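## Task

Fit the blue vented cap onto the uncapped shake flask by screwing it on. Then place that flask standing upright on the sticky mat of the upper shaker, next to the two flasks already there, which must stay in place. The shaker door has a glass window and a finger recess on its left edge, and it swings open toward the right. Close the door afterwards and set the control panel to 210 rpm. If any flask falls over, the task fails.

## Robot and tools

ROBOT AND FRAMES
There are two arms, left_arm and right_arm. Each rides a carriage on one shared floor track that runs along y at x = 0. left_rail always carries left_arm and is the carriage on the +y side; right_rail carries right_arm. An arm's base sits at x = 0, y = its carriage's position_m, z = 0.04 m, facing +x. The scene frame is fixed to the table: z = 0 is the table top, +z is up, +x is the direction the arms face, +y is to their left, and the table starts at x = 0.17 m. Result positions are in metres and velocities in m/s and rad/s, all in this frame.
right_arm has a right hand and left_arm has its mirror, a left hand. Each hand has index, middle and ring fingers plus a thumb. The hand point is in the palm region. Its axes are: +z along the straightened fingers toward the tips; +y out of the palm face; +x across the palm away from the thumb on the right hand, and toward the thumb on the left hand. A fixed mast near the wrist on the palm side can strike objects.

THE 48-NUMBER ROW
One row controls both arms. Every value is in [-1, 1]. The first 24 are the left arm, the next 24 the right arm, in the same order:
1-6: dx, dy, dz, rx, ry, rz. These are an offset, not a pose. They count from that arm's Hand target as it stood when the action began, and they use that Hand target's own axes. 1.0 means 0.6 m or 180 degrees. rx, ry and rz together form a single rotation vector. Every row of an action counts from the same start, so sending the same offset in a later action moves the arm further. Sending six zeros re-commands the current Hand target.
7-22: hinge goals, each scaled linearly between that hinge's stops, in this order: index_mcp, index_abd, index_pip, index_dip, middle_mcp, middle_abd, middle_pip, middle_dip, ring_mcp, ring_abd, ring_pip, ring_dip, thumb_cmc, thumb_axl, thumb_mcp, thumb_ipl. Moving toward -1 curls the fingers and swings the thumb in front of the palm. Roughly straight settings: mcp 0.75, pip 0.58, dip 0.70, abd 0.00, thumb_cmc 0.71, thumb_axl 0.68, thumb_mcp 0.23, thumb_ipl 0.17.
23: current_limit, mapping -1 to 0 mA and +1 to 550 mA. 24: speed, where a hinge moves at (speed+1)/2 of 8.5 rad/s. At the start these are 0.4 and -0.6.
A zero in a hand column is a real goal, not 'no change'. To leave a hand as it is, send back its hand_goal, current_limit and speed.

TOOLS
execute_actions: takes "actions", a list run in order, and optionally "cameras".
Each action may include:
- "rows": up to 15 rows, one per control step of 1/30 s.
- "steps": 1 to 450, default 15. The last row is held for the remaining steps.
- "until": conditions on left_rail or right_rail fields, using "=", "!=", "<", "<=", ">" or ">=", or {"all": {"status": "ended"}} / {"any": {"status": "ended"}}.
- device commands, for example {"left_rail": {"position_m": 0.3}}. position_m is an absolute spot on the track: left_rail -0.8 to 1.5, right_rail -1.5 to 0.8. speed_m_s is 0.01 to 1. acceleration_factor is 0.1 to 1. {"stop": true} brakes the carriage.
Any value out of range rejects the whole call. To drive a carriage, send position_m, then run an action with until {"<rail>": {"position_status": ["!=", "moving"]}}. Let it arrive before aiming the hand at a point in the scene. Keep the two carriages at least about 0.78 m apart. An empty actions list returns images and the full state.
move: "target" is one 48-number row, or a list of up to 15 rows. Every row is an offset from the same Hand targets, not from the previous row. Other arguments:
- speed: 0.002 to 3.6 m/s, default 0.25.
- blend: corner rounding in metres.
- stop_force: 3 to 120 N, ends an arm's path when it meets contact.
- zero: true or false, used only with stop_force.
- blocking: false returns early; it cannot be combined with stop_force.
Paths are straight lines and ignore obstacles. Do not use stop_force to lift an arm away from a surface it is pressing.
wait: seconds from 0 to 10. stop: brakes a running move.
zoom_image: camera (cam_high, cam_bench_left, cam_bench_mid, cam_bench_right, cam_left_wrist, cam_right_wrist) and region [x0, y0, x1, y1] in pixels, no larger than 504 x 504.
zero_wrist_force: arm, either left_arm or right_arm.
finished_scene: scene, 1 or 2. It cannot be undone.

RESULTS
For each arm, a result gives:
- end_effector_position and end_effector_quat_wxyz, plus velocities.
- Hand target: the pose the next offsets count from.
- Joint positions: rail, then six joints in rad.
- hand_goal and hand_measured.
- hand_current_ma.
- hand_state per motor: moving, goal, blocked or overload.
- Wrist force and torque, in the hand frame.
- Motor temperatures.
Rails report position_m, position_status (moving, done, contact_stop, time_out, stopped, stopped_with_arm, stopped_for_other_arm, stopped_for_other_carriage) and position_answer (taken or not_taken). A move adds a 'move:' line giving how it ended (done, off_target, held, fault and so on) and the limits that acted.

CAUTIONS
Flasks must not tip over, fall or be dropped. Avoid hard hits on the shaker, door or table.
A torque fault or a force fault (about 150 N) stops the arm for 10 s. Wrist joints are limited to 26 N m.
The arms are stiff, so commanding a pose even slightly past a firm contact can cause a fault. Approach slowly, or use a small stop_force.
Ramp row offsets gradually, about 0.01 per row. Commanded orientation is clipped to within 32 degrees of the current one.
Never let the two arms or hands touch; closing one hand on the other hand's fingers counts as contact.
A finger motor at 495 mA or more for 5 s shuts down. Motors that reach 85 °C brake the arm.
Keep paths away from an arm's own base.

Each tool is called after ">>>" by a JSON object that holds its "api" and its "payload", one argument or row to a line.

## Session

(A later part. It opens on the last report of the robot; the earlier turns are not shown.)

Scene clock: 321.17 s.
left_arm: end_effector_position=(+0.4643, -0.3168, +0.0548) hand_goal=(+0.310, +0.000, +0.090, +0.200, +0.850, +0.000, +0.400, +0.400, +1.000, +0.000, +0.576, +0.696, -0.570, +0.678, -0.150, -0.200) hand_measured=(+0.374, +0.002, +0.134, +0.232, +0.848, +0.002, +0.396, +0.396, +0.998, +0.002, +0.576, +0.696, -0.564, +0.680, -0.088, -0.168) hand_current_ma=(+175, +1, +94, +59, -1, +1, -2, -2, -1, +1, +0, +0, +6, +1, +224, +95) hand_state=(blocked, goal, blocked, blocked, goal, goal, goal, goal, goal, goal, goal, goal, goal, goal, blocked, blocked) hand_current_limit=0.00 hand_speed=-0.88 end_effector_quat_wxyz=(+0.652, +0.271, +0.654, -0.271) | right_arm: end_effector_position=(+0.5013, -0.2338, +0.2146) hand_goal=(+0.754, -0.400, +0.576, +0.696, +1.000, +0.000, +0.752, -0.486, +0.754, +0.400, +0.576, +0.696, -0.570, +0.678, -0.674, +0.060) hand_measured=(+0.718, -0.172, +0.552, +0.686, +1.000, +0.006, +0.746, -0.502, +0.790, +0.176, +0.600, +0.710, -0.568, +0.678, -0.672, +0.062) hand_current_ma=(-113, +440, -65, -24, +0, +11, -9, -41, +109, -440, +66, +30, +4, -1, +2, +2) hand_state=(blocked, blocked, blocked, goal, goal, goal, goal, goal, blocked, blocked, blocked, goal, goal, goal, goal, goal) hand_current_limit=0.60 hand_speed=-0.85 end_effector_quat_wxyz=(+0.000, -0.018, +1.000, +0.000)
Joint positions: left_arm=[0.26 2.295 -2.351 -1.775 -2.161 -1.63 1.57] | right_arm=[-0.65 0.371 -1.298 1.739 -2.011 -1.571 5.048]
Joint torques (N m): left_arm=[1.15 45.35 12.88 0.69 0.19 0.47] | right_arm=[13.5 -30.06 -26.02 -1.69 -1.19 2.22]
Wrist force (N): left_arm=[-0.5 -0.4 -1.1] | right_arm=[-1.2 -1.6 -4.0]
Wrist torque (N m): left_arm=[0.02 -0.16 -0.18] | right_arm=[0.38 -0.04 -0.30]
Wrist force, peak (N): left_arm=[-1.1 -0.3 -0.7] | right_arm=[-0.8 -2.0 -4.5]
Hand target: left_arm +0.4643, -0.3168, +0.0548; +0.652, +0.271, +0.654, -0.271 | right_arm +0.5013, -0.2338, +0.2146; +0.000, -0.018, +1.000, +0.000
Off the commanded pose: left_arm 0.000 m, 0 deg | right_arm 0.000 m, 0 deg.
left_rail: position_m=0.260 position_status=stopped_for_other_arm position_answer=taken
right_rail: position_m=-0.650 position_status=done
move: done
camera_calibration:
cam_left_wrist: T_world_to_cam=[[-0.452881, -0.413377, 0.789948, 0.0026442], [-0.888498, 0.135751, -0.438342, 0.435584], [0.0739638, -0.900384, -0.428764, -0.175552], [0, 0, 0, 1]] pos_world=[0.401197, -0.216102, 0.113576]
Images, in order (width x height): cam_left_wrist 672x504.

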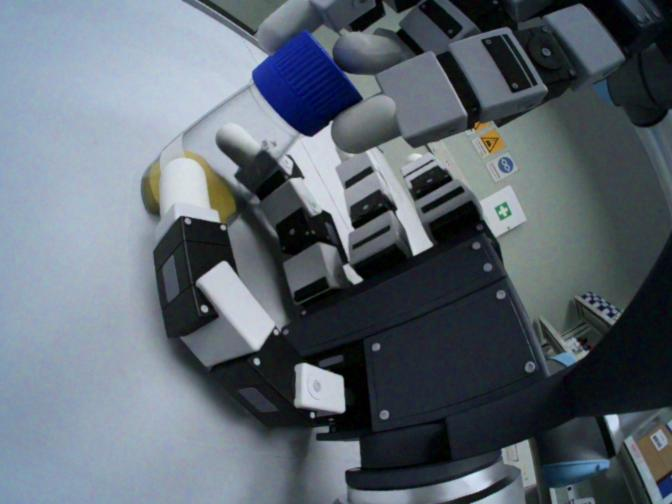

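>>> {"api": "move", "payload": {
  "target": [
    [0,0,0,0,0,0,0.31,0,0.09,0.20,0.85,0,0.4,0.4,1.0,0,0.576,0.696,-0.571,0.678,-0.15,-0.20,0.0,-0.88,-0.02157,-0.00845,0.0001,0,0,0.0556,0.754,-0.4,0.576,0.696,1.0,0,0.752,-0.486,0.754,0.4,0.576,0.696,-0.571,0.678,-0.674,0.059,0.6,-0.85],
    [0,0,0,0,0,0,0.31,0,0.09,0.20,0.85,0,0.4,0.4,1.0,0,0.576,0.696,-0.571,0.678,-0.15,-0.20,0.0,-0.88,-0.04135,-0.02052,0.0002,0,0,0.1111,0.754,-0.4,0.576,0.696,1.0,0,0.752,-0.486,0.754,0.4,0.576,0.696,-0.571,0.678,-0.674,0.059,0.6,-0.85],
    [0,0,0,0,0,0,0.31,0,0.09,0.20,0.85,0,0.4,0.4,1.0,0,0.576,0.696,-0.571,0.678,-0.15,-0.20,0.0,-0.88,-0.05873,-0.03583,0.0003,0,0,0.1667,0.754,-0.4,0.576,0.696,1.0,0,0.752,-0.486,0.754,0.4,0.576,0.696,-0.571,0.678,-0.674,0.059,0.6,-0.85],
    [0,0,0,0,0,0,0.31,0,0.09,0.20,0.85,0,0.4,0.4,1.0,0,0.576,0.696,-0.571,0.678,-0.15,-0.20,0.0,-0.88,-0.07318,-0.05393,0.0004,0,0,0.2222,0.754,-0.4,0.576,0.696,1.0,0,0.752,-0.486,0.754,0.4,0.576,0.696,-0.571,0.678,-0.674,0.059,0.6,-0.85],
    [0,0,0,0,0,0,0.31,0,0.09,0.20,0.85,0,0.4,0.4,1.0,0,0.576,0.696,-0.571,0.678,-0.15,-0.20,0.0,-0.88,-0.08427,-0.07427,0.0005,0,0,0.2778,0.754,-0.4,0.576,0.696,1.0,0,0.752,-0.486,0.754,0.4,0.576,0.696,-0.571,0.678,-0.674,0.059,0.6,-0.85],
    [0,0,0,0,0,0,0.31,0,0.09,0.20,0.85,0,0.4,0.4,1.0,0,0.576,0.696,-0.571,0.678,-0.15,-0.20,0.0,-0.88,-0.09167,-0.09623,0.0006,0,0,0.3333,0.754,-0.4,0.576,0.696,1.0,0,0.752,-0.486,0.754,0.4,0.576,0.696,-0.571,0.678,-0.674,0.059,0.6,-0.85]
  ],
  "speed": 0.28,
  "blend": 0.004,
  "cameras": ["cam_left_wrist"]
}}

>>> {"api": "zoom_image", "payload": {
  "camera": "cam_left_wrist",
  "region": [245, 15, 375, 145]
}}

Scene clock: 324.70 s.
left_arm: end_effector_position=(+0.4643, -0.3168, +0.0548) hand_goal=(+0.310, +0.000, +0.090, +0.200, +0.850, +0.000, +0.400, +0.400, +1.000, +0.000, +0.576, +0.696, -0.570, +0.678, -0.150, -0.200) hand_measured=(+0.374, +0.002, +0.134, +0.232, +0.848, +0.002, +0.396, +0.396, +0.998, +0.002, +0.576, +0.696, -0.564, +0.680, -0.088, -0.168) hand_current_ma=(+175, +1, +94, +59, -1, +1, -2, -2, -1, +1, +0, +0, +6, +1, +224, +95) hand_state=(blocked, goal, blocked, blocked, goal, goal, goal, goal, goal, goal, goal, goal, goal, goal, blocked, blocked) hand_current_limit=0.00 hand_speed=-0.88 end_effector_quat_wxyz=(+0.652, +0.271, +0.654, -0.271) | right_arm: end_effector_position=(+0.5584, -0.2895, +0.2142) hand_goal=(+0.754, -0.400, +0.576, +0.696, +1.000, +0.000, +0.752, -0.486, +0.754, +0.400, +0.576, +0.696, -0.570, +0.678, -0.674, +0.060) hand_measured=(+0.682, -0.222, +0.526, +0.670, +1.000, +0.018, +0.744, -0.508, +0.822, +0.226, +0.628, +0.724, -0.568, +0.678, -0.672, +0.062) hand_current_ma=(-265, +440, -160, -67, +0, +39, -14, -55, +251, -440, +160, +78, +4, -1, +2, +2) hand_state=(blocked, blocked, blocked, blocked, goal, goal, goal, blocked, blocked, blocked, blocked, blocked, goal, goal, goal, goal) hand_current_limit=0.60 hand_speed=-0.85 end_effector_quat_wxyz=(+0.000, +0.484, +0.875, +0.000)
Joint positions: left_arm=[0.26 2.295 -2.351 -1.775 -2.161 -1.63 1.57] | right_arm=[-0.65 0.383 -1.306 1.75 -2.015 -1.571 6.107]
Joint torques (N m): left_arm=[1.12 45.26 10.9 0.48 0.25 0.39] | right_arm=[11.9 -22.98 -27.05 -1.16 -1.54 2.2]
Wrist force (N): left_arm=[-0.5 0.9 -0.5] | right_arm=[0.1 -1.8 -3.5]
Wrist torque (N m): left_arm=[0.11 -0.16 -0.17] | right_arm=[0.33 0.09 -0.25]
Wrist force, peak (N): left_arm=[-1.1 -0.4 -1.2] | right_arm=[-1.2 -0.4 -4.5]
Hand target: left_arm +0.4643, -0.3168, +0.0548; +0.652, +0.271, +0.654, -0.271 | right_arm +0.5584, -0.2895, +0.2142; +0.000, +0.485, +0.875, +0.000
Off the commanded pose: left_arm 0.000 m, 0 deg | right_arm 0.000 m, 0 deg.
left_rail: position_m=0.260 position_status=stopped_for_other_arm position_answer=taken
right_rail: position_m=-0.650 position_status=done
move: done
camera_calibration:
cam_left_wrist: T_world_to_cam=[[-0.452881, -0.413377, 0.789948, 0.0026442], [-0.888498, 0.135751, -0.438342, 0.435584], [0.0739638, -0.900384, -0.428764, -0.175552], [0, 0, 0, 1]] pos_world=[0.401197, -0.216102, 0.113576]
Images, in order (width x height): cam_left_wrist 672x504.

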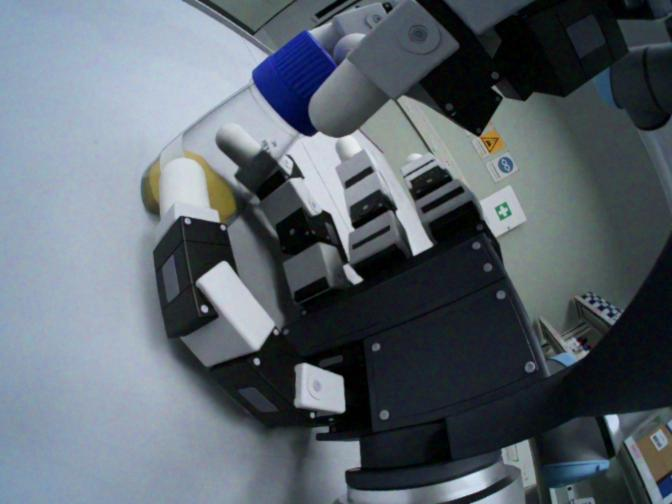

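Scaled by 3.877 from the camera's 672x504 image, which has a finer 960x720 frame.

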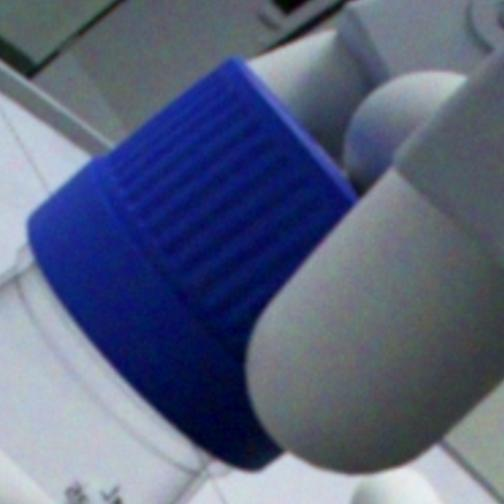

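>>> {"api": "execute_actions", "payload": {
  "actions": [
    {"rows":[[0,0,0,0,0,0,0.31,0,0.09,0.20,0.85,0,0.4,0.4,1.0,0,0.576,0.696,-0.571,0.678,-0.15,-0.20,0.0,-0.88,0,0,0,0,0,0,0.754,0.05,0.576,0.696,1.0,0,0.752,-0.486,0.754,-0.05,0.576,0.696,-0.571,0.678,-0.674,0.059,0.4,-0.85]],"steps":30}
  ]
}}

>>> {"api": "move", "payload": {
  "target": [0,0,0,0,0,0,0.31,0,0.09,0.20,0.85,0,0.4,0.4,1.0,0,0.576,0.696,-0.571,0.678,-0.15,-0.20,0.0,-0.88,0,0,-0.3,0,0,0,0.754,0.05,0.576,0.696,1.0,0,0.752,-0.486,0.754,-0.05,0.576,0.696,-0.571,0.678,-0.674,0.059,0.2,-0.6],
  "speed": 0.25,
  "cameras": ["cam_left_wrist","cam_right_wrist","cam_bench_mid"]
}}

>>> {"api": "zoom_image", "payload": {
  "camera": "cam_left_wrist",
  "region": [120, 0, 460, 260]
}}

Scene clock: 327.10 s.
left_arm: end_effector_position=(+0.4643, -0.3168, +0.0548) hand_goal=(+0.310, +0.000, +0.090, +0.200, +0.850, +0.000, +0.400, +0.400, +1.000, +0.000, +0.576, +0.696, -0.570, +0.678, -0.150, -0.200) hand_measured=(+0.374, +0.002, +0.134, +0.232, +0.848, +0.002, +0.396, +0.396, +0.998, +0.002, +0.576, +0.696, -0.564, +0.680, -0.088, -0.168) hand_current_ma=(+175, +1, +94, +59, -1, +1, -2, -2, -1, +1, +0, +0, +6, +1, +224, +95) hand_state=(blocked, goal, blocked, blocked, goal, goal, goal, goal, goal, goal, goal, goal, goal, goal, blocked, blocked) hand_current_limit=0.00 hand_speed=-0.88 end_effector_quat_wxyz=(+0.652, +0.271, +0.654, -0.271) | right_arm: end_effector_position=(+0.5584, -0.2895, +0.2142) hand_goal=(+0.754, +0.050, +0.576, +0.696, +1.000, +0.000, +0.752, -0.486, +0.754, -0.050, +0.576, +0.696, -0.570, +0.678, -0.674, +0.060) hand_measured=(+0.750, +0.046, +0.572, +0.694, +1.000, +0.018, +0.746, -0.508, +0.756, -0.046, +0.578, +0.698, -0.568, +0.678, -0.672, +0.062) hand_current_ma=(-9, -6, -6, -5, +0, +39, -14, -55, +2, +4, +4, +5, +4, -1, +2, +2) hand_state=(goal, goal, goal, goal, goal, goal, goal, blocked, goal, goal, goal, goal, goal, goal, goal, goal) hand_current_limit=0.40 hand_speed=-0.85 end_effector_quat_wxyz=(+0.000, +0.485, +0.875, +0.000)
Joint positions: left_arm=[0.26 2.295 -2.351 -1.775 -2.161 -1.63 1.57] | right_arm=[-0.65 0.383 -1.306 1.75 -2.015 -1.571 6.107]
Joint torques (N m): left_arm=[2.48 46.1 11.65 0.57 0.32 0.33] | right_arm=[12.03 -23.48 -22.76 -1.23 -0.23 2.07]
Wrist force (N): left_arm=[-0.2 1.6 -0.3] | right_arm=[-0.6 -0.9 -4.3]
Wrist torque (N m): left_arm=[0.05 -0.19 -0.14] | right_arm=[0.38 -0.02 -0.20]
Wrist force, peak (N): left_arm=[-0.5 2.0 -0.4] | right_arm=[-0.5 -1.4 -5.1]
Hand target: left_arm +0.4643, -0.3168, +0.0548; +0.652, +0.271, +0.654, -0.271 | right_arm +0.5584, -0.2895, +0.2142; +0.000, +0.485, +0.875, +0.000
Off the commanded pose: left_arm 0.000 m, 0 deg | right_arm 0.000 m, 0 deg.
left_rail: position_m=0.260 position_status=stopped_for_other_arm position_answer=taken
right_rail: position_m=-0.650 position_status=done

Scene clock: 328.43 s.
left_arm: end_effector_position=(+0.4643, -0.3168, +0.0548) hand_goal=(+0.310, +0.000, +0.090, +0.200, +0.850, +0.000, +0.400, +0.400, +1.000, +0.000, +0.576, +0.696, -0.570, +0.678, -0.150, -0.200) hand_measured=(+0.374, +0.002, +0.134, +0.232, +0.848, +0.002, +0.396, +0.396, +0.998, +0.002, +0.576, +0.696, -0.564, +0.680, -0.088, -0.168) hand_current_ma=(+175, +1, +94, +59, -1, +1, -2, -2, -1, +1, +0, +0, +6, +1, +224, +95) hand_state=(blocked, goal, blocked, blocked, goal, goal, goal, goal, goal, goal, goal, goal, goal, goal, blocked, blocked) hand_current_limit=0.00 hand_speed=-0.88 end_effector_quat_wxyz=(+0.652, +0.271, +0.654, -0.271) | right_arm: end_effector_position=(+0.5585, -0.2895, +0.3942) hand_goal=(+0.754, +0.050, +0.576, +0.696, +1.000, +0.000, +0.752, -0.486, +0.754, -0.050, +0.576, +0.696, -0.570, +0.678, -0.674, +0.060) hand_measured=(+0.750, +0.046, +0.572, +0.694, +0.998, +0.002, +0.748, -0.488, +0.756, -0.046, +0.578, +0.698, -0.568, +0.678, -0.672, +0.062) hand_current_ma=(-8, -6, -6, -5, -3, +4, -9, -4, +1, +4, +4, +5, +4, -1, +2, +2) hand_state=(goal, goal, goal, goal, goal, goal, goal, goal, goal, goal, goal, goal, goal, goal, goal, goal) hand_current_limit=0.20 hand_speed=-0.60 end_effector_quat_wxyz=(+0.000, +0.484, +0.875, +0.000)
Joint positions: left_arm=[0.26 2.295 -2.351 -1.775 -2.161 -1.63 1.57] | right_arm=[-0.65 0.383 -1.397 1.39 -1.563 -1.571 6.107]
Joint torques (N m): left_arm=[3.05 45.57 11.41 0.86 0.53 0.49] | right_arm=[-13.92 -22.96 -29.53 -1.48 -1.37 2.01]
Wrist force (N): left_arm=[-0.4 0.6 -0.3] | right_arm=[-0.1 -0.2 -0.2]
Wrist torque (N m): left_arm=[0.00 -0.19 -0.15] | right_arm=[0.01 -0.03 -0.11]
Wrist force, peak (N): left_arm=[-0.7 1.6 -0.7] | right_arm=[-0.6 -1.0 -4.2]
Hand target: left_arm +0.4643, -0.3168, +0.0548; +0.652, +0.271, +0.654, -0.271 | right_arm +0.5585, -0.2895, +0.3942; +0.000, +0.485, +0.875, +0.000
Off the commanded pose: left_arm 0.000 m, 0 deg | right_arm 0.000 m, 0 deg.
left_rail: position_m=0.260 position_status=stopped_for_other_arm position_answer=taken
right_rail: position_m=-0.650 position_status=done
move: done
camera_calibration:
cam_left_wrist: T_world_to_cam=[[-0.452881, -0.413377, 0.789948, 0.0026442], [-0.888498, 0.135751, -0.438342, 0.435584], [0.0739638, -0.900384, -0.428764, -0.175552], [0, 0, 0, 1]] pos_world=[0.401197, -0.216102, 0.113576]
cam_right_wrist: T_world_to_cam=[[0.957607, -0.287476, 0.0186409, -0.595315], [-0.217006, -0.677283, 0.702991, -0.395529], [-0.189468, -0.677234, -0.710955, 0.319193], [0, 0, 0, 1]] pos_world=[0.544722, -0.222856, 0.516082]
Images, in order (width x height): cam_bench_mid 672x504, cam_left_wrist 672x504, cam_right_wrist 672x504.

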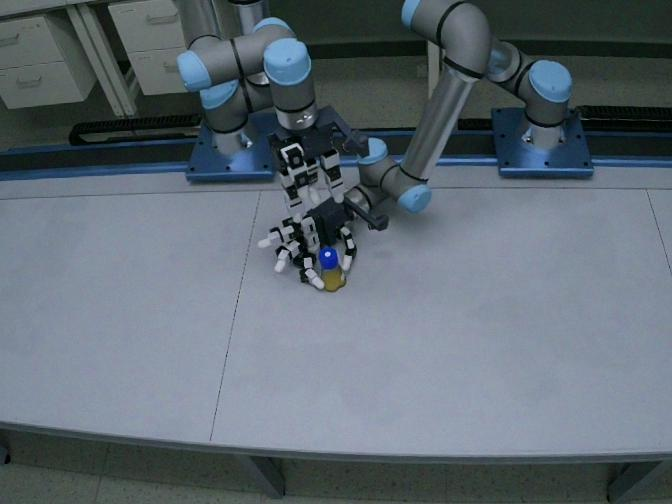

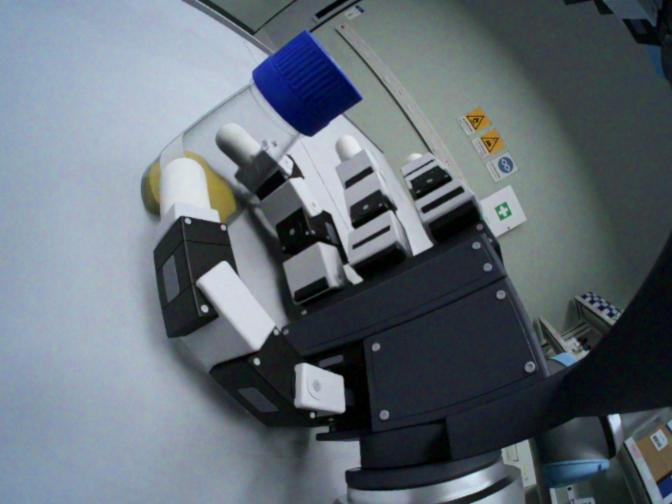

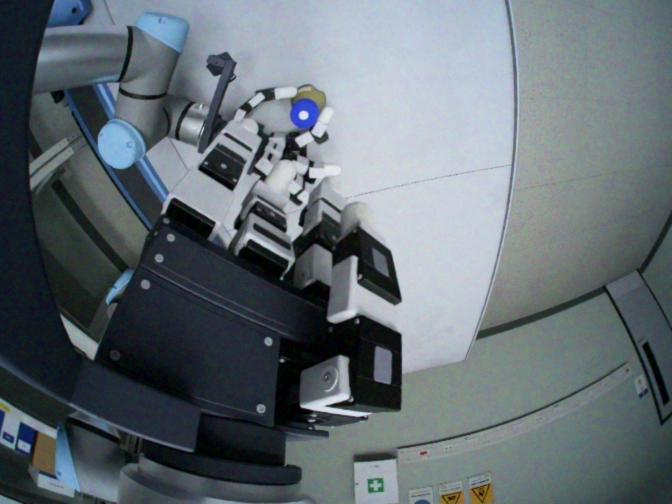

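Scaled by 1.482 from the camera's 672x504 image, which has a finer 960x720 frame.

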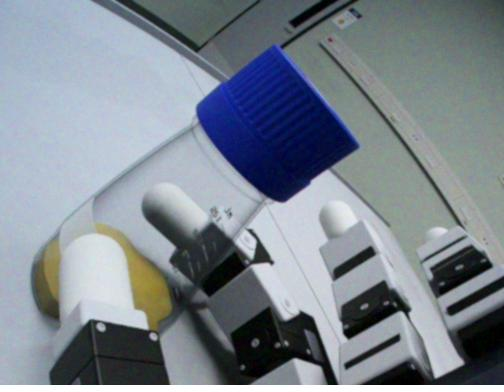

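>>> {"api": "execute_actions", "payload": {
  "actions": [
    {"right_rail":{"position_m":-1.3},"rows":[[0,0,0,0,0,0,0.27,0,0.07,0.17,0.34,0,0.08,0.20,1.0,0,0.576,0.696,-0.571,0.678,-0.18,-0.23,0.5,-0.88,0,0,0,0,0,0,0.754,0.05,0.576,0.696,1.0,0,0.752,-0.486,0.754,-0.05,0.576,0.696,-0.571,0.678,-0.674,0.059,0.2,-0.6]],"steps":45},
    {"rows":[[0,0,0,0,0,0,0.25,0,0.06,0.15,0.32,0,0.05,0.17,1.0,0,0.576,0.696,-0.571,0.678,-0.19,-0.24,0.5,-0.88,0,0,0,0,0,0,0.754,0.05,0.576,0.696,1.0,0,0.752,-0.486,0.754,-0.05,0.576,0.696,-0.571,0.678,-0.674,0.059,0.2,-0.6]],"steps":25}
  ],
  "cameras": ["cam_left_wrist"]
}}

Scene clock: 332.13 s.
left_arm: end_effector_position=(+0.4643, -0.3168, +0.0548) hand_goal=(+0.250, +0.000, +0.060, +0.150, +0.320, +0.000, +0.050, +0.170, +1.000, +0.000, +0.576, +0.696, -0.570, +0.678, -0.190, -0.240) hand_measured=(+0.374, +0.002, +0.134, +0.220, +0.348, +0.002, +0.080, +0.190, +0.998, +0.002, +0.576, +0.696, -0.564, +0.680, -0.088, -0.184) hand_current_ma=(+413, +1, +198, +186, +54, +1, +56, +33, -1, +1, +0, +0, +5, +2, +413, +207) hand_state=(blocked, goal, blocked, blocked, blocked, goal, blocked, blocked, goal, goal, goal, goal, goal, goal, blocked, blocked) hand_current_limit=0.50 hand_speed=-0.88 end_effector_quat_wxyz=(+0.652, +0.271, +0.654, -0.271) | right_arm: end_effector_position=(+0.5585, -0.2895, +0.3942) hand_goal=(+0.754, +0.050, +0.576, +0.696, +1.000, +0.000, +0.752, -0.486, +0.754, -0.050, +0.576, +0.696, -0.570, +0.678, -0.674, +0.060) hand_measured=(+0.750, +0.046, +0.572, +0.694, +0.998, +0.002, +0.748, -0.488, +0.756, -0.046, +0.578, +0.698, -0.568, +0.678, -0.672, +0.062) hand_current_ma=(-8, -6, -6, -5, -3, +4, -9, -4, +1, +4, +4, +5, +4, -1, +2, +2) hand_state=(goal, goal, goal, goal, goal, goal, goal, goal, goal, goal, goal, goal, goal, goal, goal, goal) hand_current_limit=0.20 hand_speed=-0.60 end_effector_quat_wxyz=(+0.000, +0.485, +0.875, +0.000)
Joint positions: left_arm=[0.26 2.295 -2.351 -1.775 -2.161 -1.63 1.57] | right_arm=[-0.65 0.383 -1.397 1.39 -1.563 -1.571 6.107]
Joint torques (N m): left_arm=[2.46 46.06 11.5 0.6 0.36 0.22] | right_arm=[-14.83 -21.78 -29.81 -1.02 -1.64 2.19]
Wrist force (N): left_arm=[-0.8 0.9 0.0] | right_arm=[-0.3 -0.1 -0.2]
Wrist torque (N m): left_arm=[0.03 -0.14 -0.22] | right_arm=[0.02 0.00 -0.14]
Wrist force, peak (N): left_arm=[-0.9 1.0 -0.5] | right_arm=[-0.3 -0.3 -0.8]
Hand target: left_arm +0.4643, -0.3168, +0.0548; +0.652, +0.271, +0.654, -0.271 | right_arm +0.5585, -0.2895, +0.3942; +0.000, +0.485, +0.875, +0.000
Off the commanded pose: left_arm 0.000 m, 0 deg | right_arm 0.000 m, 0 deg.
left_rail: position_m=0.260 position_status=stopped_for_other_arm position_answer=taken
right_rail: position_m=-0.650 position_status=stopped_for_other_arm position_answer=taken
camera_calibration:
cam_left_wrist: T_world_to_cam=[[-0.452881, -0.413377, 0.789948, 0.0026442], [-0.888498, 0.135751, -0.438342, 0.435584], [0.0739638, -0.900384, -0.428764, -0.175552], [0, 0, 0, 1]] pos_world=[0.401197, -0.216102, 0.113576]
Images, in order (width x height): cam_left_wrist 672x504.

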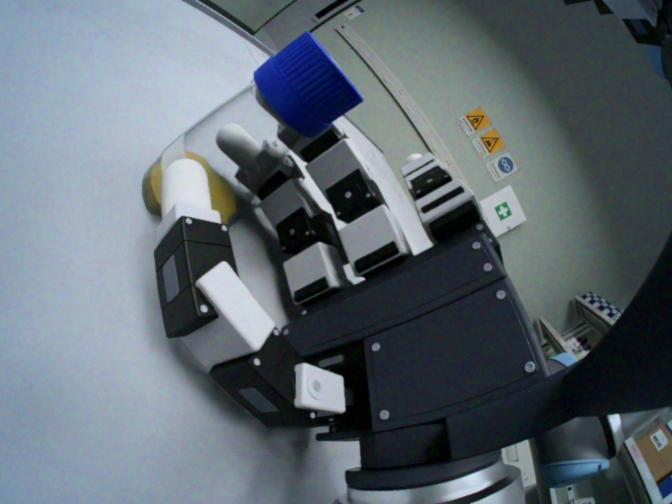

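>>> {"api": "execute_actions", "payload": {
  "actions": []
}}

Scene clock: 334.93 s.
left_arm: end_effector_position=(+0.4643, -0.3168, +0.0548) hand_goal=(+0.250, +0.000, +0.060, +0.150, +0.320, +0.000, +0.050, +0.170, +1.000, +0.000, +0.576, +0.696, -0.570, +0.678, -0.190, -0.240) hand_measured=(+0.374, +0.002, +0.134, +0.220, +0.348, +0.002, +0.080, +0.190, +0.998, +0.002, +0.576, +0.696, -0.564, +0.680, -0.088, -0.184) hand_current_ma=(+413, +1, +198, +186, +54, +1, +56, +33, -1, +1, +0, +0, +5, +2, +412, +207) hand_state=(blocked, goal, blocked, blocked, blocked, goal, blocked, blocked, goal, goal, goal, goal, goal, goal, blocked, blocked) hand_current_limit=0.50 hand_speed=-0.88 end_effector_quat_wxyz=(+0.652, +0.271, +0.654, -0.271) | right_arm: end_effector_position=(+0.5585, -0.2895, +0.3942) hand_goal=(+0.754, +0.050, +0.576, +0.696, +1.000, +0.000, +0.752, -0.486, +0.754, -0.050, +0.576, +0.696, -0.570, +0.678, -0.674, +0.060) hand_measured=(+0.750, +0.046, +0.572, +0.694, +0.998, +0.002, +0.748, -0.488, +0.756, -0.046, +0.578, +0.698, -0.568, +0.678, -0.672, +0.062) hand_current_ma=(-8, -6, -6, -5, -3, +4, -9, -4, +1, +4, +4, +5, +4, -1, +2, +2) hand_state=(goal, goal, goal, goal, goal, goal, goal, goal, goal, goal, goal, goal, goal, goal, goal, goal) hand_current_limit=0.20 hand_speed=-0.60 end_effector_quat_wxyz=(+0.000, +0.485, +0.875, +0.000)
Joint positions: left_arm=[0.26 2.295 -2.351 -1.775 -2.161 -1.63 1.57] | right_arm=[-0.65 0.383 -1.397 1.39 -1.563 -1.571 6.107]
Joint velocities: within noise
Joint torques (N m): left_arm=[2.19 45.46 11.34 0.82 0.41 0.29] | right_arm=[-13.95 -22.27 -29.93 -0.98 -1.7 2.03]
Motor temperatures (°C): left_arm=[36 33 41 41 39 43] | right_arm=[34 39 33 50 36 35]
Wrist force (N): left_arm=[-0.8 0.7 -0.4] | right_arm=[-0.1 -0.2 -0.7]
Wrist torque (N m): left_arm=[0.05 -0.16 -0.21] | right_arm=[0.04 -0.01 -0.12]
Wrist force, peak (N): left_arm=[-1.0 1.0 -0.3] | right_arm=[-0.4 -0.7 -0.8]
Hand target: left_arm +0.4643, -0.3168, +0.0548; +0.652, +0.271, +0.654, -0.271 | right_arm +0.5585, -0.2895, +0.3942; +0.000, +0.485, +0.875, +0.000
Off the commanded pose: left_arm 0.000 m, 0 deg | right_arm 0.000 m, 0 deg.
left_rail: position_m=0.260 position_status=stopped_for_other_arm position_answer=taken
right_rail: position_m=-0.650 position_status=stopped_for_other_arm position_answer=taken
camera_calibration:
cam_left_wrist: T_world_to_cam=[[-0.452881, -0.413377, 0.789948, 0.0026442], [-0.888498, 0.135751, -0.438342, 0.435584], [0.0739638, -0.900384, -0.428764, -0.175552], [0, 0, 0, 1]] pos_world=[0.401197, -0.216102, 0.113576]
cam_right_wrist: T_world_to_cam=[[0.957582, -0.287559, 0.0185921, -0.595295], [-0.217029, -0.67726, 0.703006, -0.39552], [-0.189564, -0.677221, -0.710941, 0.319242], [0, 0, 0, 1]] pos_world=[0.544722, -0.222855, 0.516082]

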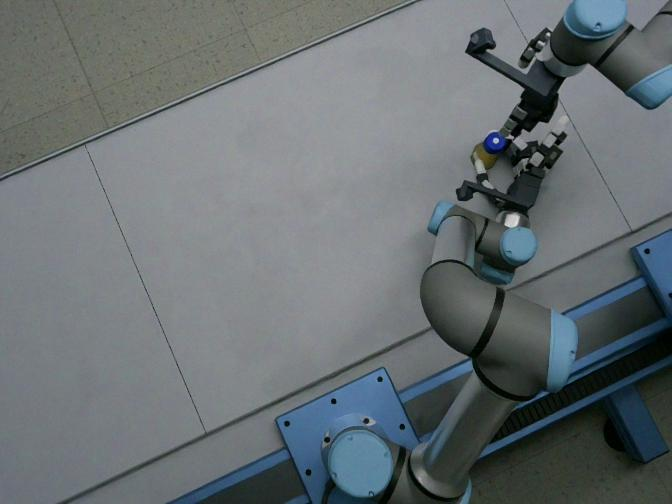

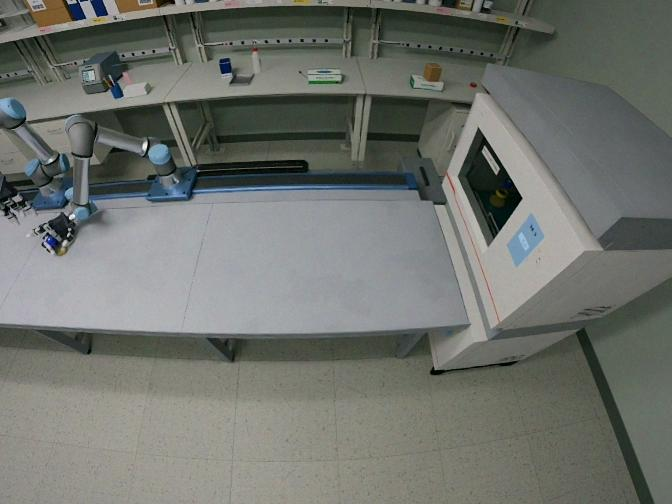

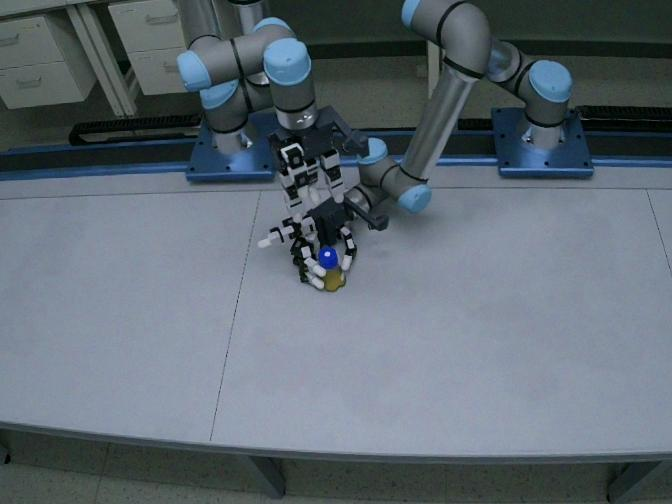

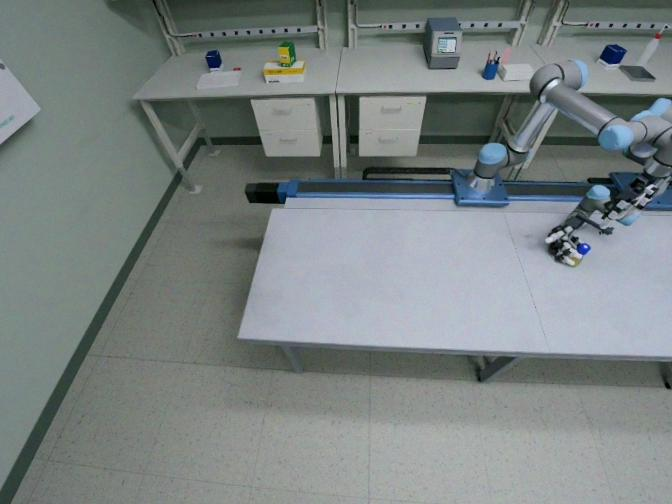

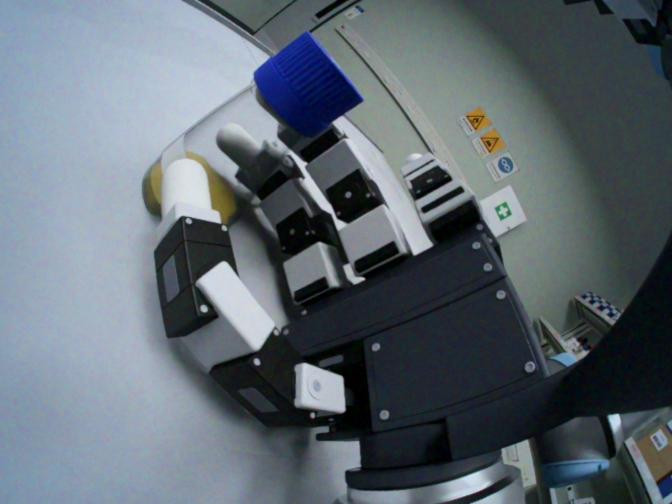

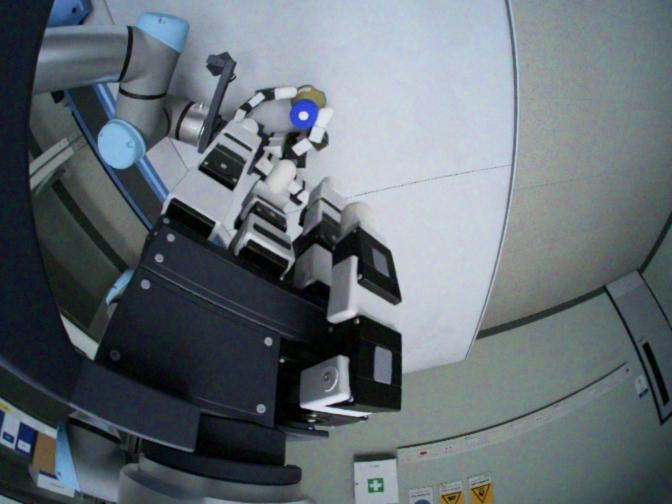

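>>> {"api": "move", "payload": {
  "target": [0,0,0,0,0,0,0.25,0,0.06,0.15,0.32,0,0.05,0.17,1.0,0,0.576,0.696,-0.571,0.678,-0.19,-0.24,0.5,-0.88,-0.386,-0.36,-0.1,0,0,-0.4,0.754,0.05,0.576,0.696,1.0,0,0.752,-0.486,0.754,-0.05,0.576,0.696,-0.571,0.678,-0.674,0.059,0.2,-0.6],
  "speed": 0.3
}}

>>> {"api": "execute_actions", "payload": {
  "actions": [
    {"right_rail":{"position_m":-1.4,"speed_m_s":0.6,"acceleration_factor":0.6},"steps":200,"until":{"right_rail":{"position_status":["!=","moving"]}}}
  ]
}}

Scene clock: 338.17 s.
left_arm: end_effector_position=(+0.4643, -0.3168, +0.0548) hand_goal=(+0.250, +0.000, +0.060, +0.150, +0.320, +0.000, +0.050, +0.170, +1.000, +0.000, +0.576, +0.696, -0.570, +0.678, -0.190, -0.240) hand_measured=(+0.374, +0.002, +0.134, +0.220, +0.348, +0.002, +0.080, +0.190, +0.998, +0.002, +0.576, +0.696, -0.564, +0.680, -0.088, -0.184) hand_current_ma=(+413, +1, +198, +186, +54, +1, +56, +33, -1, +1, +0, +0, +5, +2, +413, +207) hand_state=(blocked, goal, blocked, blocked, blocked, goal, blocked, blocked, goal, goal, goal, goal, goal, goal, blocked, blocked) hand_current_limit=0.50 hand_speed=-0.88 end_effector_quat_wxyz=(+0.652, +0.271, +0.654, -0.271) | right_arm: end_effector_position=(+0.4983, -0.6004, +0.4543) hand_goal=(+0.754, +0.050, +0.576, +0.696, +1.000, +0.000, +0.752, -0.486, +0.754, -0.050, +0.576, +0.696, -0.570, +0.678, -0.674, +0.060) hand_measured=(+0.750, +0.046, +0.572, +0.694, +0.998, +0.002, +0.748, -0.488, +0.754, -0.048, +0.578, +0.698, -0.568, +0.678, -0.672, +0.062) hand_current_ma=(-6, -6, -5, -5, -3, +3, -8, -4, +1, +4, +3, +5, +4, -1, +2, +2) hand_state=(goal, goal, goal, goal, goal, goal, goal, goal, goal, goal, goal, goal, goal, goal, goal, goal) hand_current_limit=0.20 hand_speed=-0.60 end_effector_quat_wxyz=(+0.000, -0.122, +0.993, +0.000)
Joint positions: left_arm=[0.26 2.295 -2.351 -1.775 -2.161 -1.63 1.57] | right_arm=[-0.65 -0.348 -1.588 1.444 -1.426 -1.571 4.12]
Joint torques (N m): left_arm=[2.58 45.21 11.21 0.66 0.28 0.22] | right_arm=[-14.09 -13.33 -28.92 -1.15 2.14 -2.03]
Wrist force (N): left_arm=[-0.6 0.9 -0.3] | right_arm=[0.3 -0.4 -0.7]
Wrist torque (N m): left_arm=[0.06 -0.19 -0.21] | right_arm=[0.05 -0.07 0.07]
Wrist force, peak (N): left_arm=[-0.7 1.2 0.0] | right_arm=[0.2 -1.7 -0.6]
Hand target: left_arm +0.4643, -0.3168, +0.0548; +0.652, +0.271, +0.654, -0.271 | right_arm +0.4983, -0.6004, +0.4543; +0.000, -0.122, +0.993, +0.000
Off the commanded pose: left_arm 0.000 m, 0 deg | right_arm 0.000 m, 0 deg.
left_rail: position_m=0.260 position_status=stopped_for_other_arm position_answer=taken
right_rail: position_m=-0.650 position_status=stopped_for_other_arm position_answer=taken
move: done

Scene clock: 341.37 s.
left_arm: end_effector_position=(+0.4643, -0.3168, +0.0548) hand_goal=(+0.250, +0.000, +0.060, +0.150, +0.320, +0.000, +0.050, +0.170, +1.000, +0.000, +0.576, +0.696, -0.570, +0.678, -0.190, -0.240) hand_measured=(+0.374, +0.002, +0.134, +0.220, +0.348, +0.002, +0.080, +0.190, +0.998, +0.002, +0.576, +0.696, -0.564, +0.680, -0.088, -0.184) hand_current_ma=(+413, +1, +198, +186, +54, +1, +56, +33, -1, +1, +0, +0, +5, +2, +413, +207) hand_state=(blocked, goal, blocked, blocked, blocked, goal, blocked, blocked, goal, goal, goal, goal, goal, goal, blocked, blocked) hand_current_limit=0.50 hand_speed=-0.88 end_effector_quat_wxyz=(+0.652, +0.271, +0.654, -0.271) | right_arm: end_effector_position=(+0.4983, -1.3504, +0.4543) hand_goal=(+0.754, +0.050, +0.576, +0.696, +1.000, +0.000, +0.752, -0.486, +0.754, -0.050, +0.576, +0.696, -0.570, +0.678, -0.674, +0.060) hand_measured=(+0.750, +0.046, +0.572, +0.694, +0.998, +0.002, +0.748, -0.488, +0.754, -0.048, +0.578, +0.698, -0.568, +0.678, -0.672, +0.062) hand_current_ma=(-6, -5, -5, -5, -3, +3, -8, -4, +1, +4, +3, +5, +4, -1, +2, +2) hand_state=(goal, goal, goal, goal, goal, goal, goal, goal, goal, goal, goal, goal, goal, goal, goal, goal) hand_current_limit=0.20 hand_speed=-0.60 end_effector_quat_wxyz=(+0.000, -0.122, +0.993, +0.000)
Joint positions: left_arm=[0.26 2.295 -2.351 -1.775 -2.161 -1.63 1.57] | right_arm=[-1.4 -0.348 -1.588 1.444 -1.426 -1.571 4.12]
Joint torques (N m): left_arm=[4 46.61 11.35 0.76 0.1 0] | right_arm=[-0.95 -20.42 -28.75 -1.68 -1.05 -2.05]
Wrist force (N): left_arm=[-0.7 0.6 0.1] | right_arm=[-0.1 -0.2 -0.1]
Wrist torque (N m): left_arm=[-0.02 -0.16 -0.21] | right_arm=[0.03 -0.03 0.04]
Wrist force, peak (N): left_arm=[-0.9 0.9 -0.4] | right_arm=[0.2 -0.6 -0.8]
Hand target: left_arm +0.4643, -0.3168, +0.0548; +0.652, +0.271, +0.654, -0.271 | right_arm +0.4983, -1.3504, +0.4543; +0.000, -0.122, +0.993, +0.000
Off the commanded pose: left_arm 0.000 m, 0 deg | right_arm 0.000 m, 0 deg.
left_rail: position_m=0.260 position_status=stopped_for_other_arm position_answer=taken
right_rail: position_m=-1.400 speed_m_s=0.60 position_status=done

>>> {"api": "zero_wrist_force", "payload": {
  "arm": "left_arm"
}}

>>> {"api": "move", "payload": {
  "target": [-0.08,0,0,0,0,0,0.25,0,0.06,0.15,0.32,0,0.05,0.17,1.0,0,0.576,0.696,-0.571,0.678,-0.19,-0.24,0.5,-0.88,0,0,0,0,0,0,0.754,0.05,0.576,0.696,1.0,0,0.752,-0.486,0.754,-0.05,0.576,0.696,-0.571,0.678,-0.674,0.059,0.2,-0.6],
  "speed": 0.06,
  "cameras": ["cam_left_wrist"]
}}

Wrist force sensor zeroed.

Scene clock: 342.87 s.
left_arm: end_effector_position=(+0.4644, -0.3169, +0.1027) hand_goal=(+0.250, +0.000, +0.060, +0.150, +0.320, +0.000, +0.050, +0.170, +1.000, +0.000, +0.576, +0.696, -0.570, +0.678, -0.190, -0.240) hand_measured=(+0.374, +0.002, +0.134, +0.220, +0.348, +0.004, +0.080, +0.184, +0.998, +0.002, +0.576, +0.696, -0.562, +0.682, -0.088, -0.184) hand_current_ma=(+412, +1, +198, +186, +54, +3, +55, +21, -1, +1, +0, +0, +9, +4, +413, +207) hand_state=(blocked, goal, blocked, blocked, blocked, goal, blocked, goal, goal, goal, goal, goal, goal, goal, blocked, blocked) hand_current_limit=0.50 hand_speed=-0.88 end_effector_quat_wxyz=(+0.652, +0.271, +0.654, -0.271) | right_arm: end_effector_position=(+0.4983, -1.3504, +0.4543) hand_goal=(+0.754, +0.050, +0.576, +0.696, +1.000, +0.000, +0.752, -0.486, +0.754, -0.050, +0.576, +0.696, -0.570, +0.678, -0.674, +0.060) hand_measured=(+0.750, +0.046, +0.572, +0.694, +0.998, +0.002, +0.748, -0.488, +0.754, -0.048, +0.578, +0.698, -0.568, +0.678, -0.672, +0.062) hand_current_ma=(-6, -5, -5, -5, -3, +3, -8, -4, +1, +4, +3, +5, +4, -1, +2, +2) hand_state=(goal, goal, goal, goal, goal, goal, goal, goal, goal, goal, goal, goal, goal, goal, goal, goal) hand_current_limit=0.20 hand_speed=-0.60 end_effector_quat_wxyz=(+0.000, -0.122, +0.993, +0.000)
Joint positions: left_arm=[0.26 2.295 -2.258 -1.774 -2.254 -1.63 1.57] | right_arm=[-1.4 -0.348 -1.588 1.444 -1.426 -1.571 4.12]
Joint torques (N m): left_arm=[8.48 53.6 19.9 -0.77 1.52 0.12] | right_arm=[10.08 -28.46 -27.67 -2.22 -0.92 -2.17]
Wrist force (N, zeroed by zero_wrist_force on left_arm): left_arm=[1.3 -0.1 -0.6] | right_arm=[0.1 0.0 -0.4]
Wrist torque (N m, zeroed by zero_wrist_force on left_arm): left_arm=[0.04 -0.05 0.05] | right_arm=[0.08 -0.04 0.05]
Wrist force, peak (N, zeroed by zero_wrist_force on left_arm): left_arm=[1.5 -0.3 -0.3] | right_arm=[0.1 -0.3 -0.7]
Hand target: left_arm +0.4644, -0.3169, +0.1028; +0.652, +0.271, +0.654, -0.271 | right_arm +0.4983, -1.3504, +0.4543; +0.000, -0.122, +0.993, +0.000
Off the commanded pose: left_arm 0.000 m, 0 deg | right_arm 0.000 m, 0 deg.
left_rail: position_m=0.260 position_status=stopped_for_other_arm position_answer=taken
right_rail: position_m=-1.400 speed_m_s=0.60 position_status=done
move: done
camera_calibration:
cam_left_wrist: T_world_to_cam=[[-0.452876, -0.413449, 0.789914, -0.035157], [-0.888501, 0.135791, -0.438324, 0.456778], [0.073961, -0.900345, -0.428846, -0.155096], [0, 0, 0, 1]] pos_world=[0.401397, -0.216202, 0.161476]
Images, in order (width x height): cam_left_wrist 672x504.

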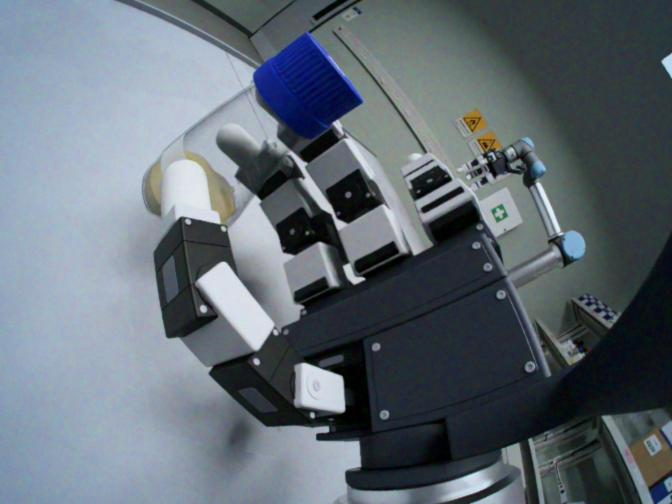

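>>> {"api": "move", "payload": {
  "target": [
    [-0.12,0.55,-0.42,-0.375,0,0,0.25,0,0.06,0.15,0.32,0,0.05,0.17,1.0,0,0.576,0.696,-0.571,0.678,-0.19,-0.24,0.5,-0.88,0,0,0,0,0,0,0.754,0.05,0.576,0.696,1.0,0,0.752,-0.486,0.754,-0.05,0.576,0.696,-0.571,0.678,-0.674,0.059,0.2,-0.6],
    [-0.12,0.993,-0.909,-0.75,0,0,0.25,0,0.06,0.15,0.32,0,0.05,0.17,1.0,0,0.576,0.696,-0.571,0.678,-0.19,-0.24,0.5,-0.88,0,0,0,0,0,0,0.754,0.05,0.576,0.696,1.0,0,0.752,-0.486,0.754,-0.05,0.576,0.696,-0.571,0.678,-0.674,0.059,0.2,-0.6]
  ],
  "speed": 0.3,
  "blend": 0.05,
  "cameras": ["cam_left_wrist","cam_bench_left"]
}}

Scene clock: 345.83 s.
left_arm: end_effector_position=(+0.4764, -0.2301, +0.1177) hand_goal=(+0.250, +0.000, +0.060, +0.150, +0.320, +0.000, +0.050, +0.170, +1.000, +0.000, +0.576, +0.696, -0.570, +0.678, -0.190, -0.240) hand_measured=(+0.374, +0.002, +0.134, +0.220, +0.346, +0.004, +0.080, +0.184, +0.998, +0.002, +0.576, +0.696, -0.562, +0.682, -0.088, -0.184) hand_current_ma=(+412, +1, +199, +186, +52, +3, +53, +21, -1, +1, +0, +0, +10, +5, +412, +207) hand_state=(blocked, goal, blocked, blocked, blocked, goal, blocked, goal, goal, goal, goal, goal, goal, goal, blocked, blocked) hand_current_limit=0.50 hand_speed=-0.88 end_effector_quat_wxyz=(+0.681, +0.188, +0.683, -0.187) | right_arm: end_effector_position=(+0.4983, -1.3504, +0.4543) hand_goal=(+0.754, +0.050, +0.576, +0.696, +1.000, +0.000, +0.752, -0.486, +0.754, -0.050, +0.576, +0.696, -0.570, +0.678, -0.674, +0.060) hand_measured=(+0.750, +0.046, +0.572, +0.694, +0.998, +0.002, +0.748, -0.488, +0.754, -0.048, +0.578, +0.698, -0.568, +0.678, -0.672, +0.062) hand_current_ma=(-6, -5, -5, -5, -3, +3, -8, -4, +1, +4, +3, +5, +4, -1, +2, +2) hand_state=(goal, goal, goal, goal, goal, goal, goal, goal, goal, goal, goal, goal, goal, goal, goal, goal) hand_current_limit=0.20 hand_speed=-0.60 end_effector_quat_wxyz=(+0.000, -0.122, +0.993, +0.000)
Joint positions: left_arm=[0.26 2.324 -2.186 -1.862 -2.238 -1.852 1.57] | right_arm=[-1.4 -0.348 -1.588 1.444 -1.426 -1.571 4.12]
Joint torques (N m): left_arm=[-4.91 30.61 18.39 -0.93 1.25 -0.81] | right_arm=[10.04 -28.2 -26.17 -2.49 -1.02 -1.9]
Wrist force (N, zeroed by zero_wrist_force on left_arm): left_arm=[0.9 -0.5 -0.3] | right_arm=[0.3 -0.5 -0.2]
Wrist torque (N m, zeroed by zero_wrist_force on left_arm): left_arm=[0.00 -0.01 0.00] | right_arm=[-0.01 -0.08 0.06]
Wrist force, peak (N, zeroed by zero_wrist_force on left_arm): left_arm=[-0.9 5.9 -1.4] | right_arm=[-0.1 -0.4 -0.8]
Hand target: left_arm +0.4764, -0.2302, +0.1177; +0.681, +0.188, +0.683, -0.187 (not the last commanded pose) | right_arm +0.4983, -1.3504, +0.4543; +0.000, -0.122, +0.993, +0.000
Off the commanded pose: left_arm 0.723 m, 121 deg | right_arm 0.000 m, 0 deg.
left_rail: position_m=0.260 position_status=stopped_for_other_arm position_answer=taken
right_rail: position_m=-1.400 speed_m_s=0.60 position_status=done
move: held (left_arm; a check stopped the path); path passed 0 of 2 targets; limits=held
pose unreachable (left arm): on one or more control steps of this call, first in action 0 (counted from 0), this arm could not follow its commanded pose, so it was not sent that pose on those steps. It may still have moved: this result reports where it is.
cause: moving toward the commanded pose would bring two parts of the arm too close to each other (joints 5 (wrist 1) to 7 (wrist 3) lie between them).
camera_calibration:
cam_left_wrist: T_world_to_cam=[[-0.336642, -0.513233, 0.789471, -0.0839441], [-0.89435, -0.0880649, -0.438614, 0.41354], [0.294636, -0.853719, -0.429363, -0.165781], [0, 0, 0, 1]] pos_world=[0.390436, -0.148195, 0.176476]
Images, in order (width x height): cam_bench_left 672x504, cam_left_wrist 672x504.

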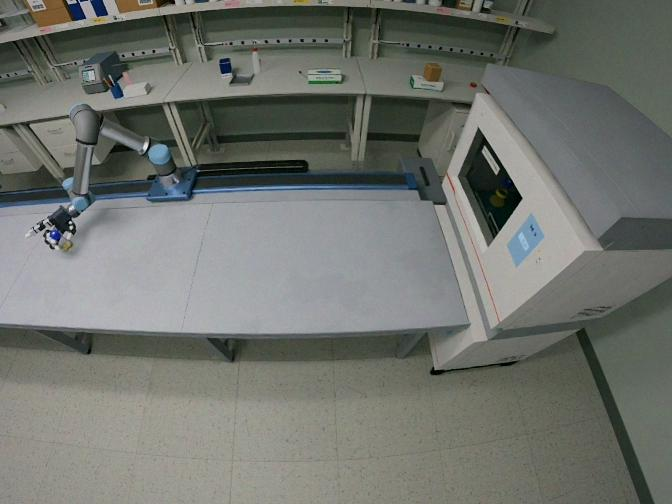

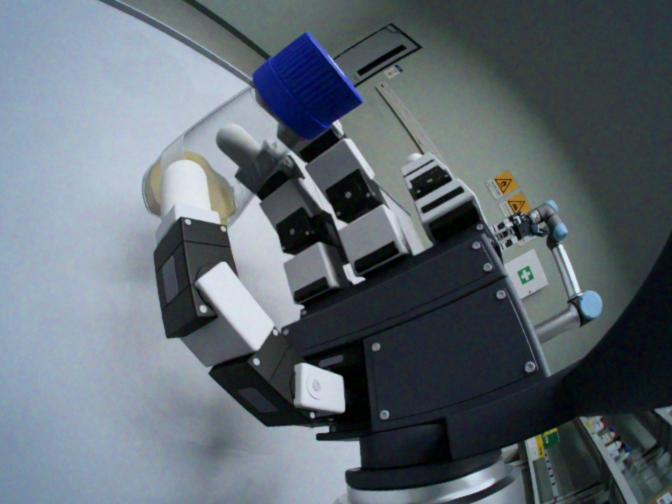

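>>> {"api": "move", "payload": {
  "target": [0,0,0,0.08,0,0,0.25,0,0.06,0.15,0.32,0,0.05,0.17,1.0,0,0.576,0.696,-0.571,0.678,-0.19,-0.24,0.5,-0.88,0,0,0,0,0,0,0.754,0.05,0.576,0.696,1.0,0,0.752,-0.486,0.754,-0.05,0.576,0.696,-0.571,0.678,-0.674,0.059,0.2,-0.6],
  "speed": 0.25
}}

>>> {"api": "execute_actions", "payload": {
  "actions": [
    {"left_rail":{"position_m":1.0,"speed_m_s":0.5,"acceleration_factor":0.4},"steps":200,"until":{"left_rail":{"position_status":["!=","moving"]}}}
  ],
  "cameras": ["cam_left_wrist","cam_bench_left"]
}}

Scene clock: 349.37 s.
left_arm: end_effector_position=(+0.4764, -0.2302, +0.1177) hand_goal=(+0.250, +0.000, +0.060, +0.150, +0.320, +0.000, +0.050, +0.170, +1.000, +0.000, +0.576, +0.696, -0.570, +0.678, -0.190, -0.240) hand_measured=(+0.374, +0.002, +0.134, +0.220, +0.346, +0.004, +0.080, +0.184, +0.998, +0.002, +0.576, +0.696, -0.560, +0.682, -0.088, -0.184) hand_current_ma=(+412, +1, +199, +186, +52, +3, +53, +21, -1, +1, +0, +0, +11, +5, +412, +207) hand_state=(blocked, goal, blocked, blocked, blocked, goal, blocked, goal, goal, goal, goal, goal, goal, goal, blocked, blocked) hand_current_limit=0.50 hand_speed=-0.88 end_effector_quat_wxyz=(+0.652, +0.272, +0.654, -0.271) | right_arm: end_effector_position=(+0.4983, -1.3504, +0.4543) hand_goal=(+0.754, +0.050, +0.576, +0.696, +1.000, +0.000, +0.752, -0.486, +0.754, -0.050, +0.576, +0.696, -0.570, +0.678, -0.674, +0.060) hand_measured=(+0.750, +0.046, +0.572, +0.694, +0.998, +0.002, +0.748, -0.488, +0.754, -0.048, +0.578, +0.698, -0.568, +0.678, -0.672, +0.062) hand_current_ma=(-6, -5, -5, -5, -3, +3, -8, -4, +1, +4, +3, +5, +4, -1, +2, +2) hand_state=(goal, goal, goal, goal, goal, goal, goal, goal, goal, goal, goal, goal, goal, goal, goal, goal) hand_current_limit=0.20 hand_speed=-0.60 end_effector_quat_wxyz=(+0.000, -0.122, +0.993, +0.000)
Joint positions: left_arm=[0.26 2.443 -2.123 -1.989 -2.175 -1.481 1.571] | right_arm=[-1.4 -0.348 -1.588 1.444 -1.426 -1.571 4.12]
Joint torques (N m): left_arm=[9.48 46.03 5.31 5.24 1.37 -1.1] | right_arm=[10.1 -27.73 -24.29 -2.63 -0.96 -1.72]
Wrist force (N, zeroed by zero_wrist_force on left_arm): left_arm=[1.1 -0.5 -0.3] | right_arm=[0.1 0.1 -0.4]
Wrist torque (N m, zeroed by zero_wrist_force on left_arm): left_arm=[-0.04 -0.01 -0.02] | right_arm=[0.07 -0.04 0.06]
Wrist force, peak (N, zeroed by zero_wrist_force on left_arm): left_arm=[1.4 -1.0 0.0] | right_arm=[0.0 0.1 -0.9]
Hand target: left_arm +0.4764, -0.2302, +0.1177; +0.652, +0.272, +0.654, -0.271 | right_arm +0.4983, -1.3504, +0.4543; +0.000, -0.122, +0.993, +0.000
Off the commanded pose: left_arm 0.000 m, 0 deg | right_arm 0.000 m, 0 deg.
left_rail: position_m=0.260 position_status=stopped_for_other_arm position_answer=taken
right_rail: position_m=-1.400 speed_m_s=0.60 position_status=done
move: done

Scene clock: 353.20 s.
left_arm: end_effector_position=(+0.4764, +0.5095, +0.1177) hand_goal=(+0.250, +0.000, +0.060, +0.150, +0.320, +0.000, +0.050, +0.170, +1.000, +0.000, +0.576, +0.696, -0.570, +0.678, -0.190, -0.240) hand_measured=(+0.374, +0.002, +0.134, +0.220, +0.346, +0.004, +0.080, +0.184, +0.998, +0.002, +0.576, +0.696, -0.560, +0.682, -0.088, -0.184) hand_current_ma=(+413, +1, +199, +186, +52, +3, +53, +21, -1, +1, +0, +0, +11, +5, +412, +207) hand_state=(blocked, goal, blocked, blocked, blocked, goal, blocked, goal, goal, goal, goal, goal, goal, goal, blocked, blocked) hand_current_limit=0.50 hand_speed=-0.88 end_effector_quat_wxyz=(+0.652, +0.272, +0.654, -0.271) | right_arm: end_effector_position=(+0.4983, -1.3504, +0.4543) hand_goal=(+0.754, +0.050, +0.576, +0.696, +1.000, +0.000, +0.752, -0.486, +0.754, -0.050, +0.576, +0.696, -0.570, +0.678, -0.674, +0.060) hand_measured=(+0.750, +0.046, +0.572, +0.694, +0.998, +0.002, +0.748, -0.488, +0.754, -0.048, +0.578, +0.698, -0.568, +0.678, -0.672, +0.062) hand_current_ma=(-6, -5, -5, -5, -3, +3, -8, -4, +1, +4, +3, +5, +4, -1, +2, +2) hand_state=(goal, goal, goal, goal, goal, goal, goal, goal, goal, goal, goal, goal, goal, goal, goal, goal) hand_current_limit=0.20 hand_speed=-0.60 end_effector_quat_wxyz=(+0.000, -0.122, +0.993, +0.000)
Joint positions: left_arm=[1 2.443 -2.123 -1.989 -2.175 -1.481 1.571] | right_arm=[-1.4 -0.348 -1.588 1.444 -1.426 -1.571 4.12]
Joint torques (N m): left_arm=[4.21 41.63 17.14 1.9 1.04 -1.3] | right_arm=[10.06 -27.63 -22.98 -2.52 -0.91 -1.92]
Wrist force (N, zeroed by zero_wrist_force on left_arm): left_arm=[1.1 -0.5 -0.1] | right_arm=[0.2 -0.1 -0.4]
Wrist torque (N m, zeroed by zero_wrist_force on left_arm): left_arm=[-0.04 0.00 -0.03] | right_arm=[0.06 -0.06 0.07]
Wrist force, peak (N, zeroed by zero_wrist_force on left_arm): left_arm=[1.6 -0.4 -0.3] | right_arm=[0.3 -0.6 -0.7]
Hand target: left_arm +0.4764, +0.5095, +0.1177; +0.652, +0.272, +0.654, -0.271 | right_arm +0.4983, -1.3504, +0.4543; +0.000, -0.122, +0.993, +0.000
Off the commanded pose: left_arm 0.000 m, 0 deg | right_arm 0.000 m, 0 deg.
left_rail: position_m=1.000 speed_m_s=0.50 position_status=done
right_rail: position_m=-1.400 speed_m_s=0.60 position_status=done
camera_calibration:
cam_left_wrist: T_world_to_cam=[[-0.453298, -0.412824, 0.789998, 0.299967], [-0.888392, 0.136987, -0.438172, 0.36107], [0.0726682, -0.90045, -0.428845, 0.595175], [0, 0, 0, 1]] pos_world=[0.413496, 0.610297, 0.176475]
Images, in order (width x height): cam_bench_left 672x504, cam_left_wrist 672x504.

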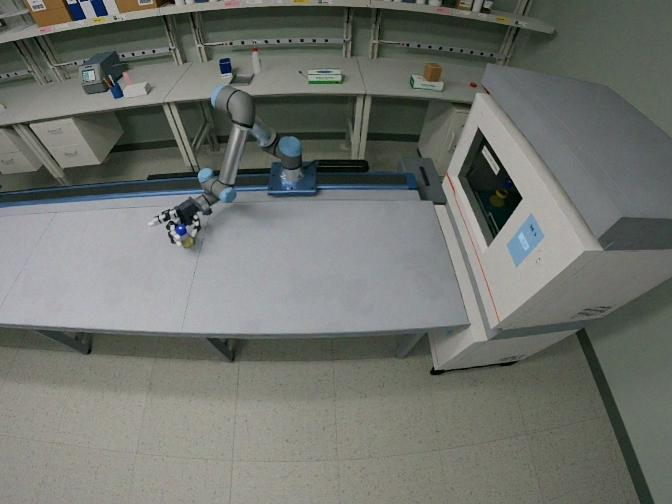

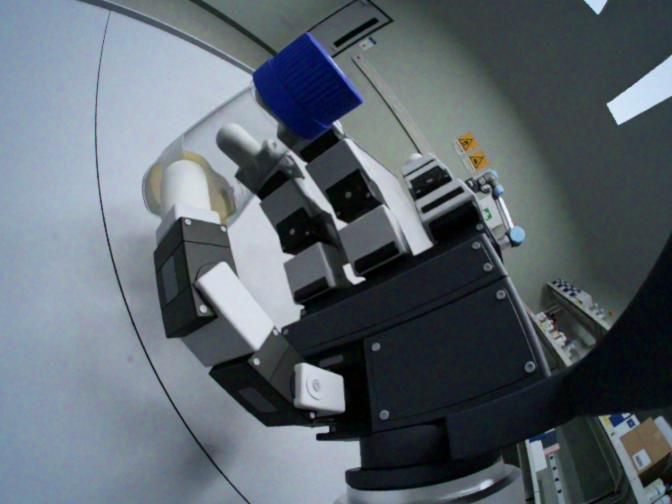

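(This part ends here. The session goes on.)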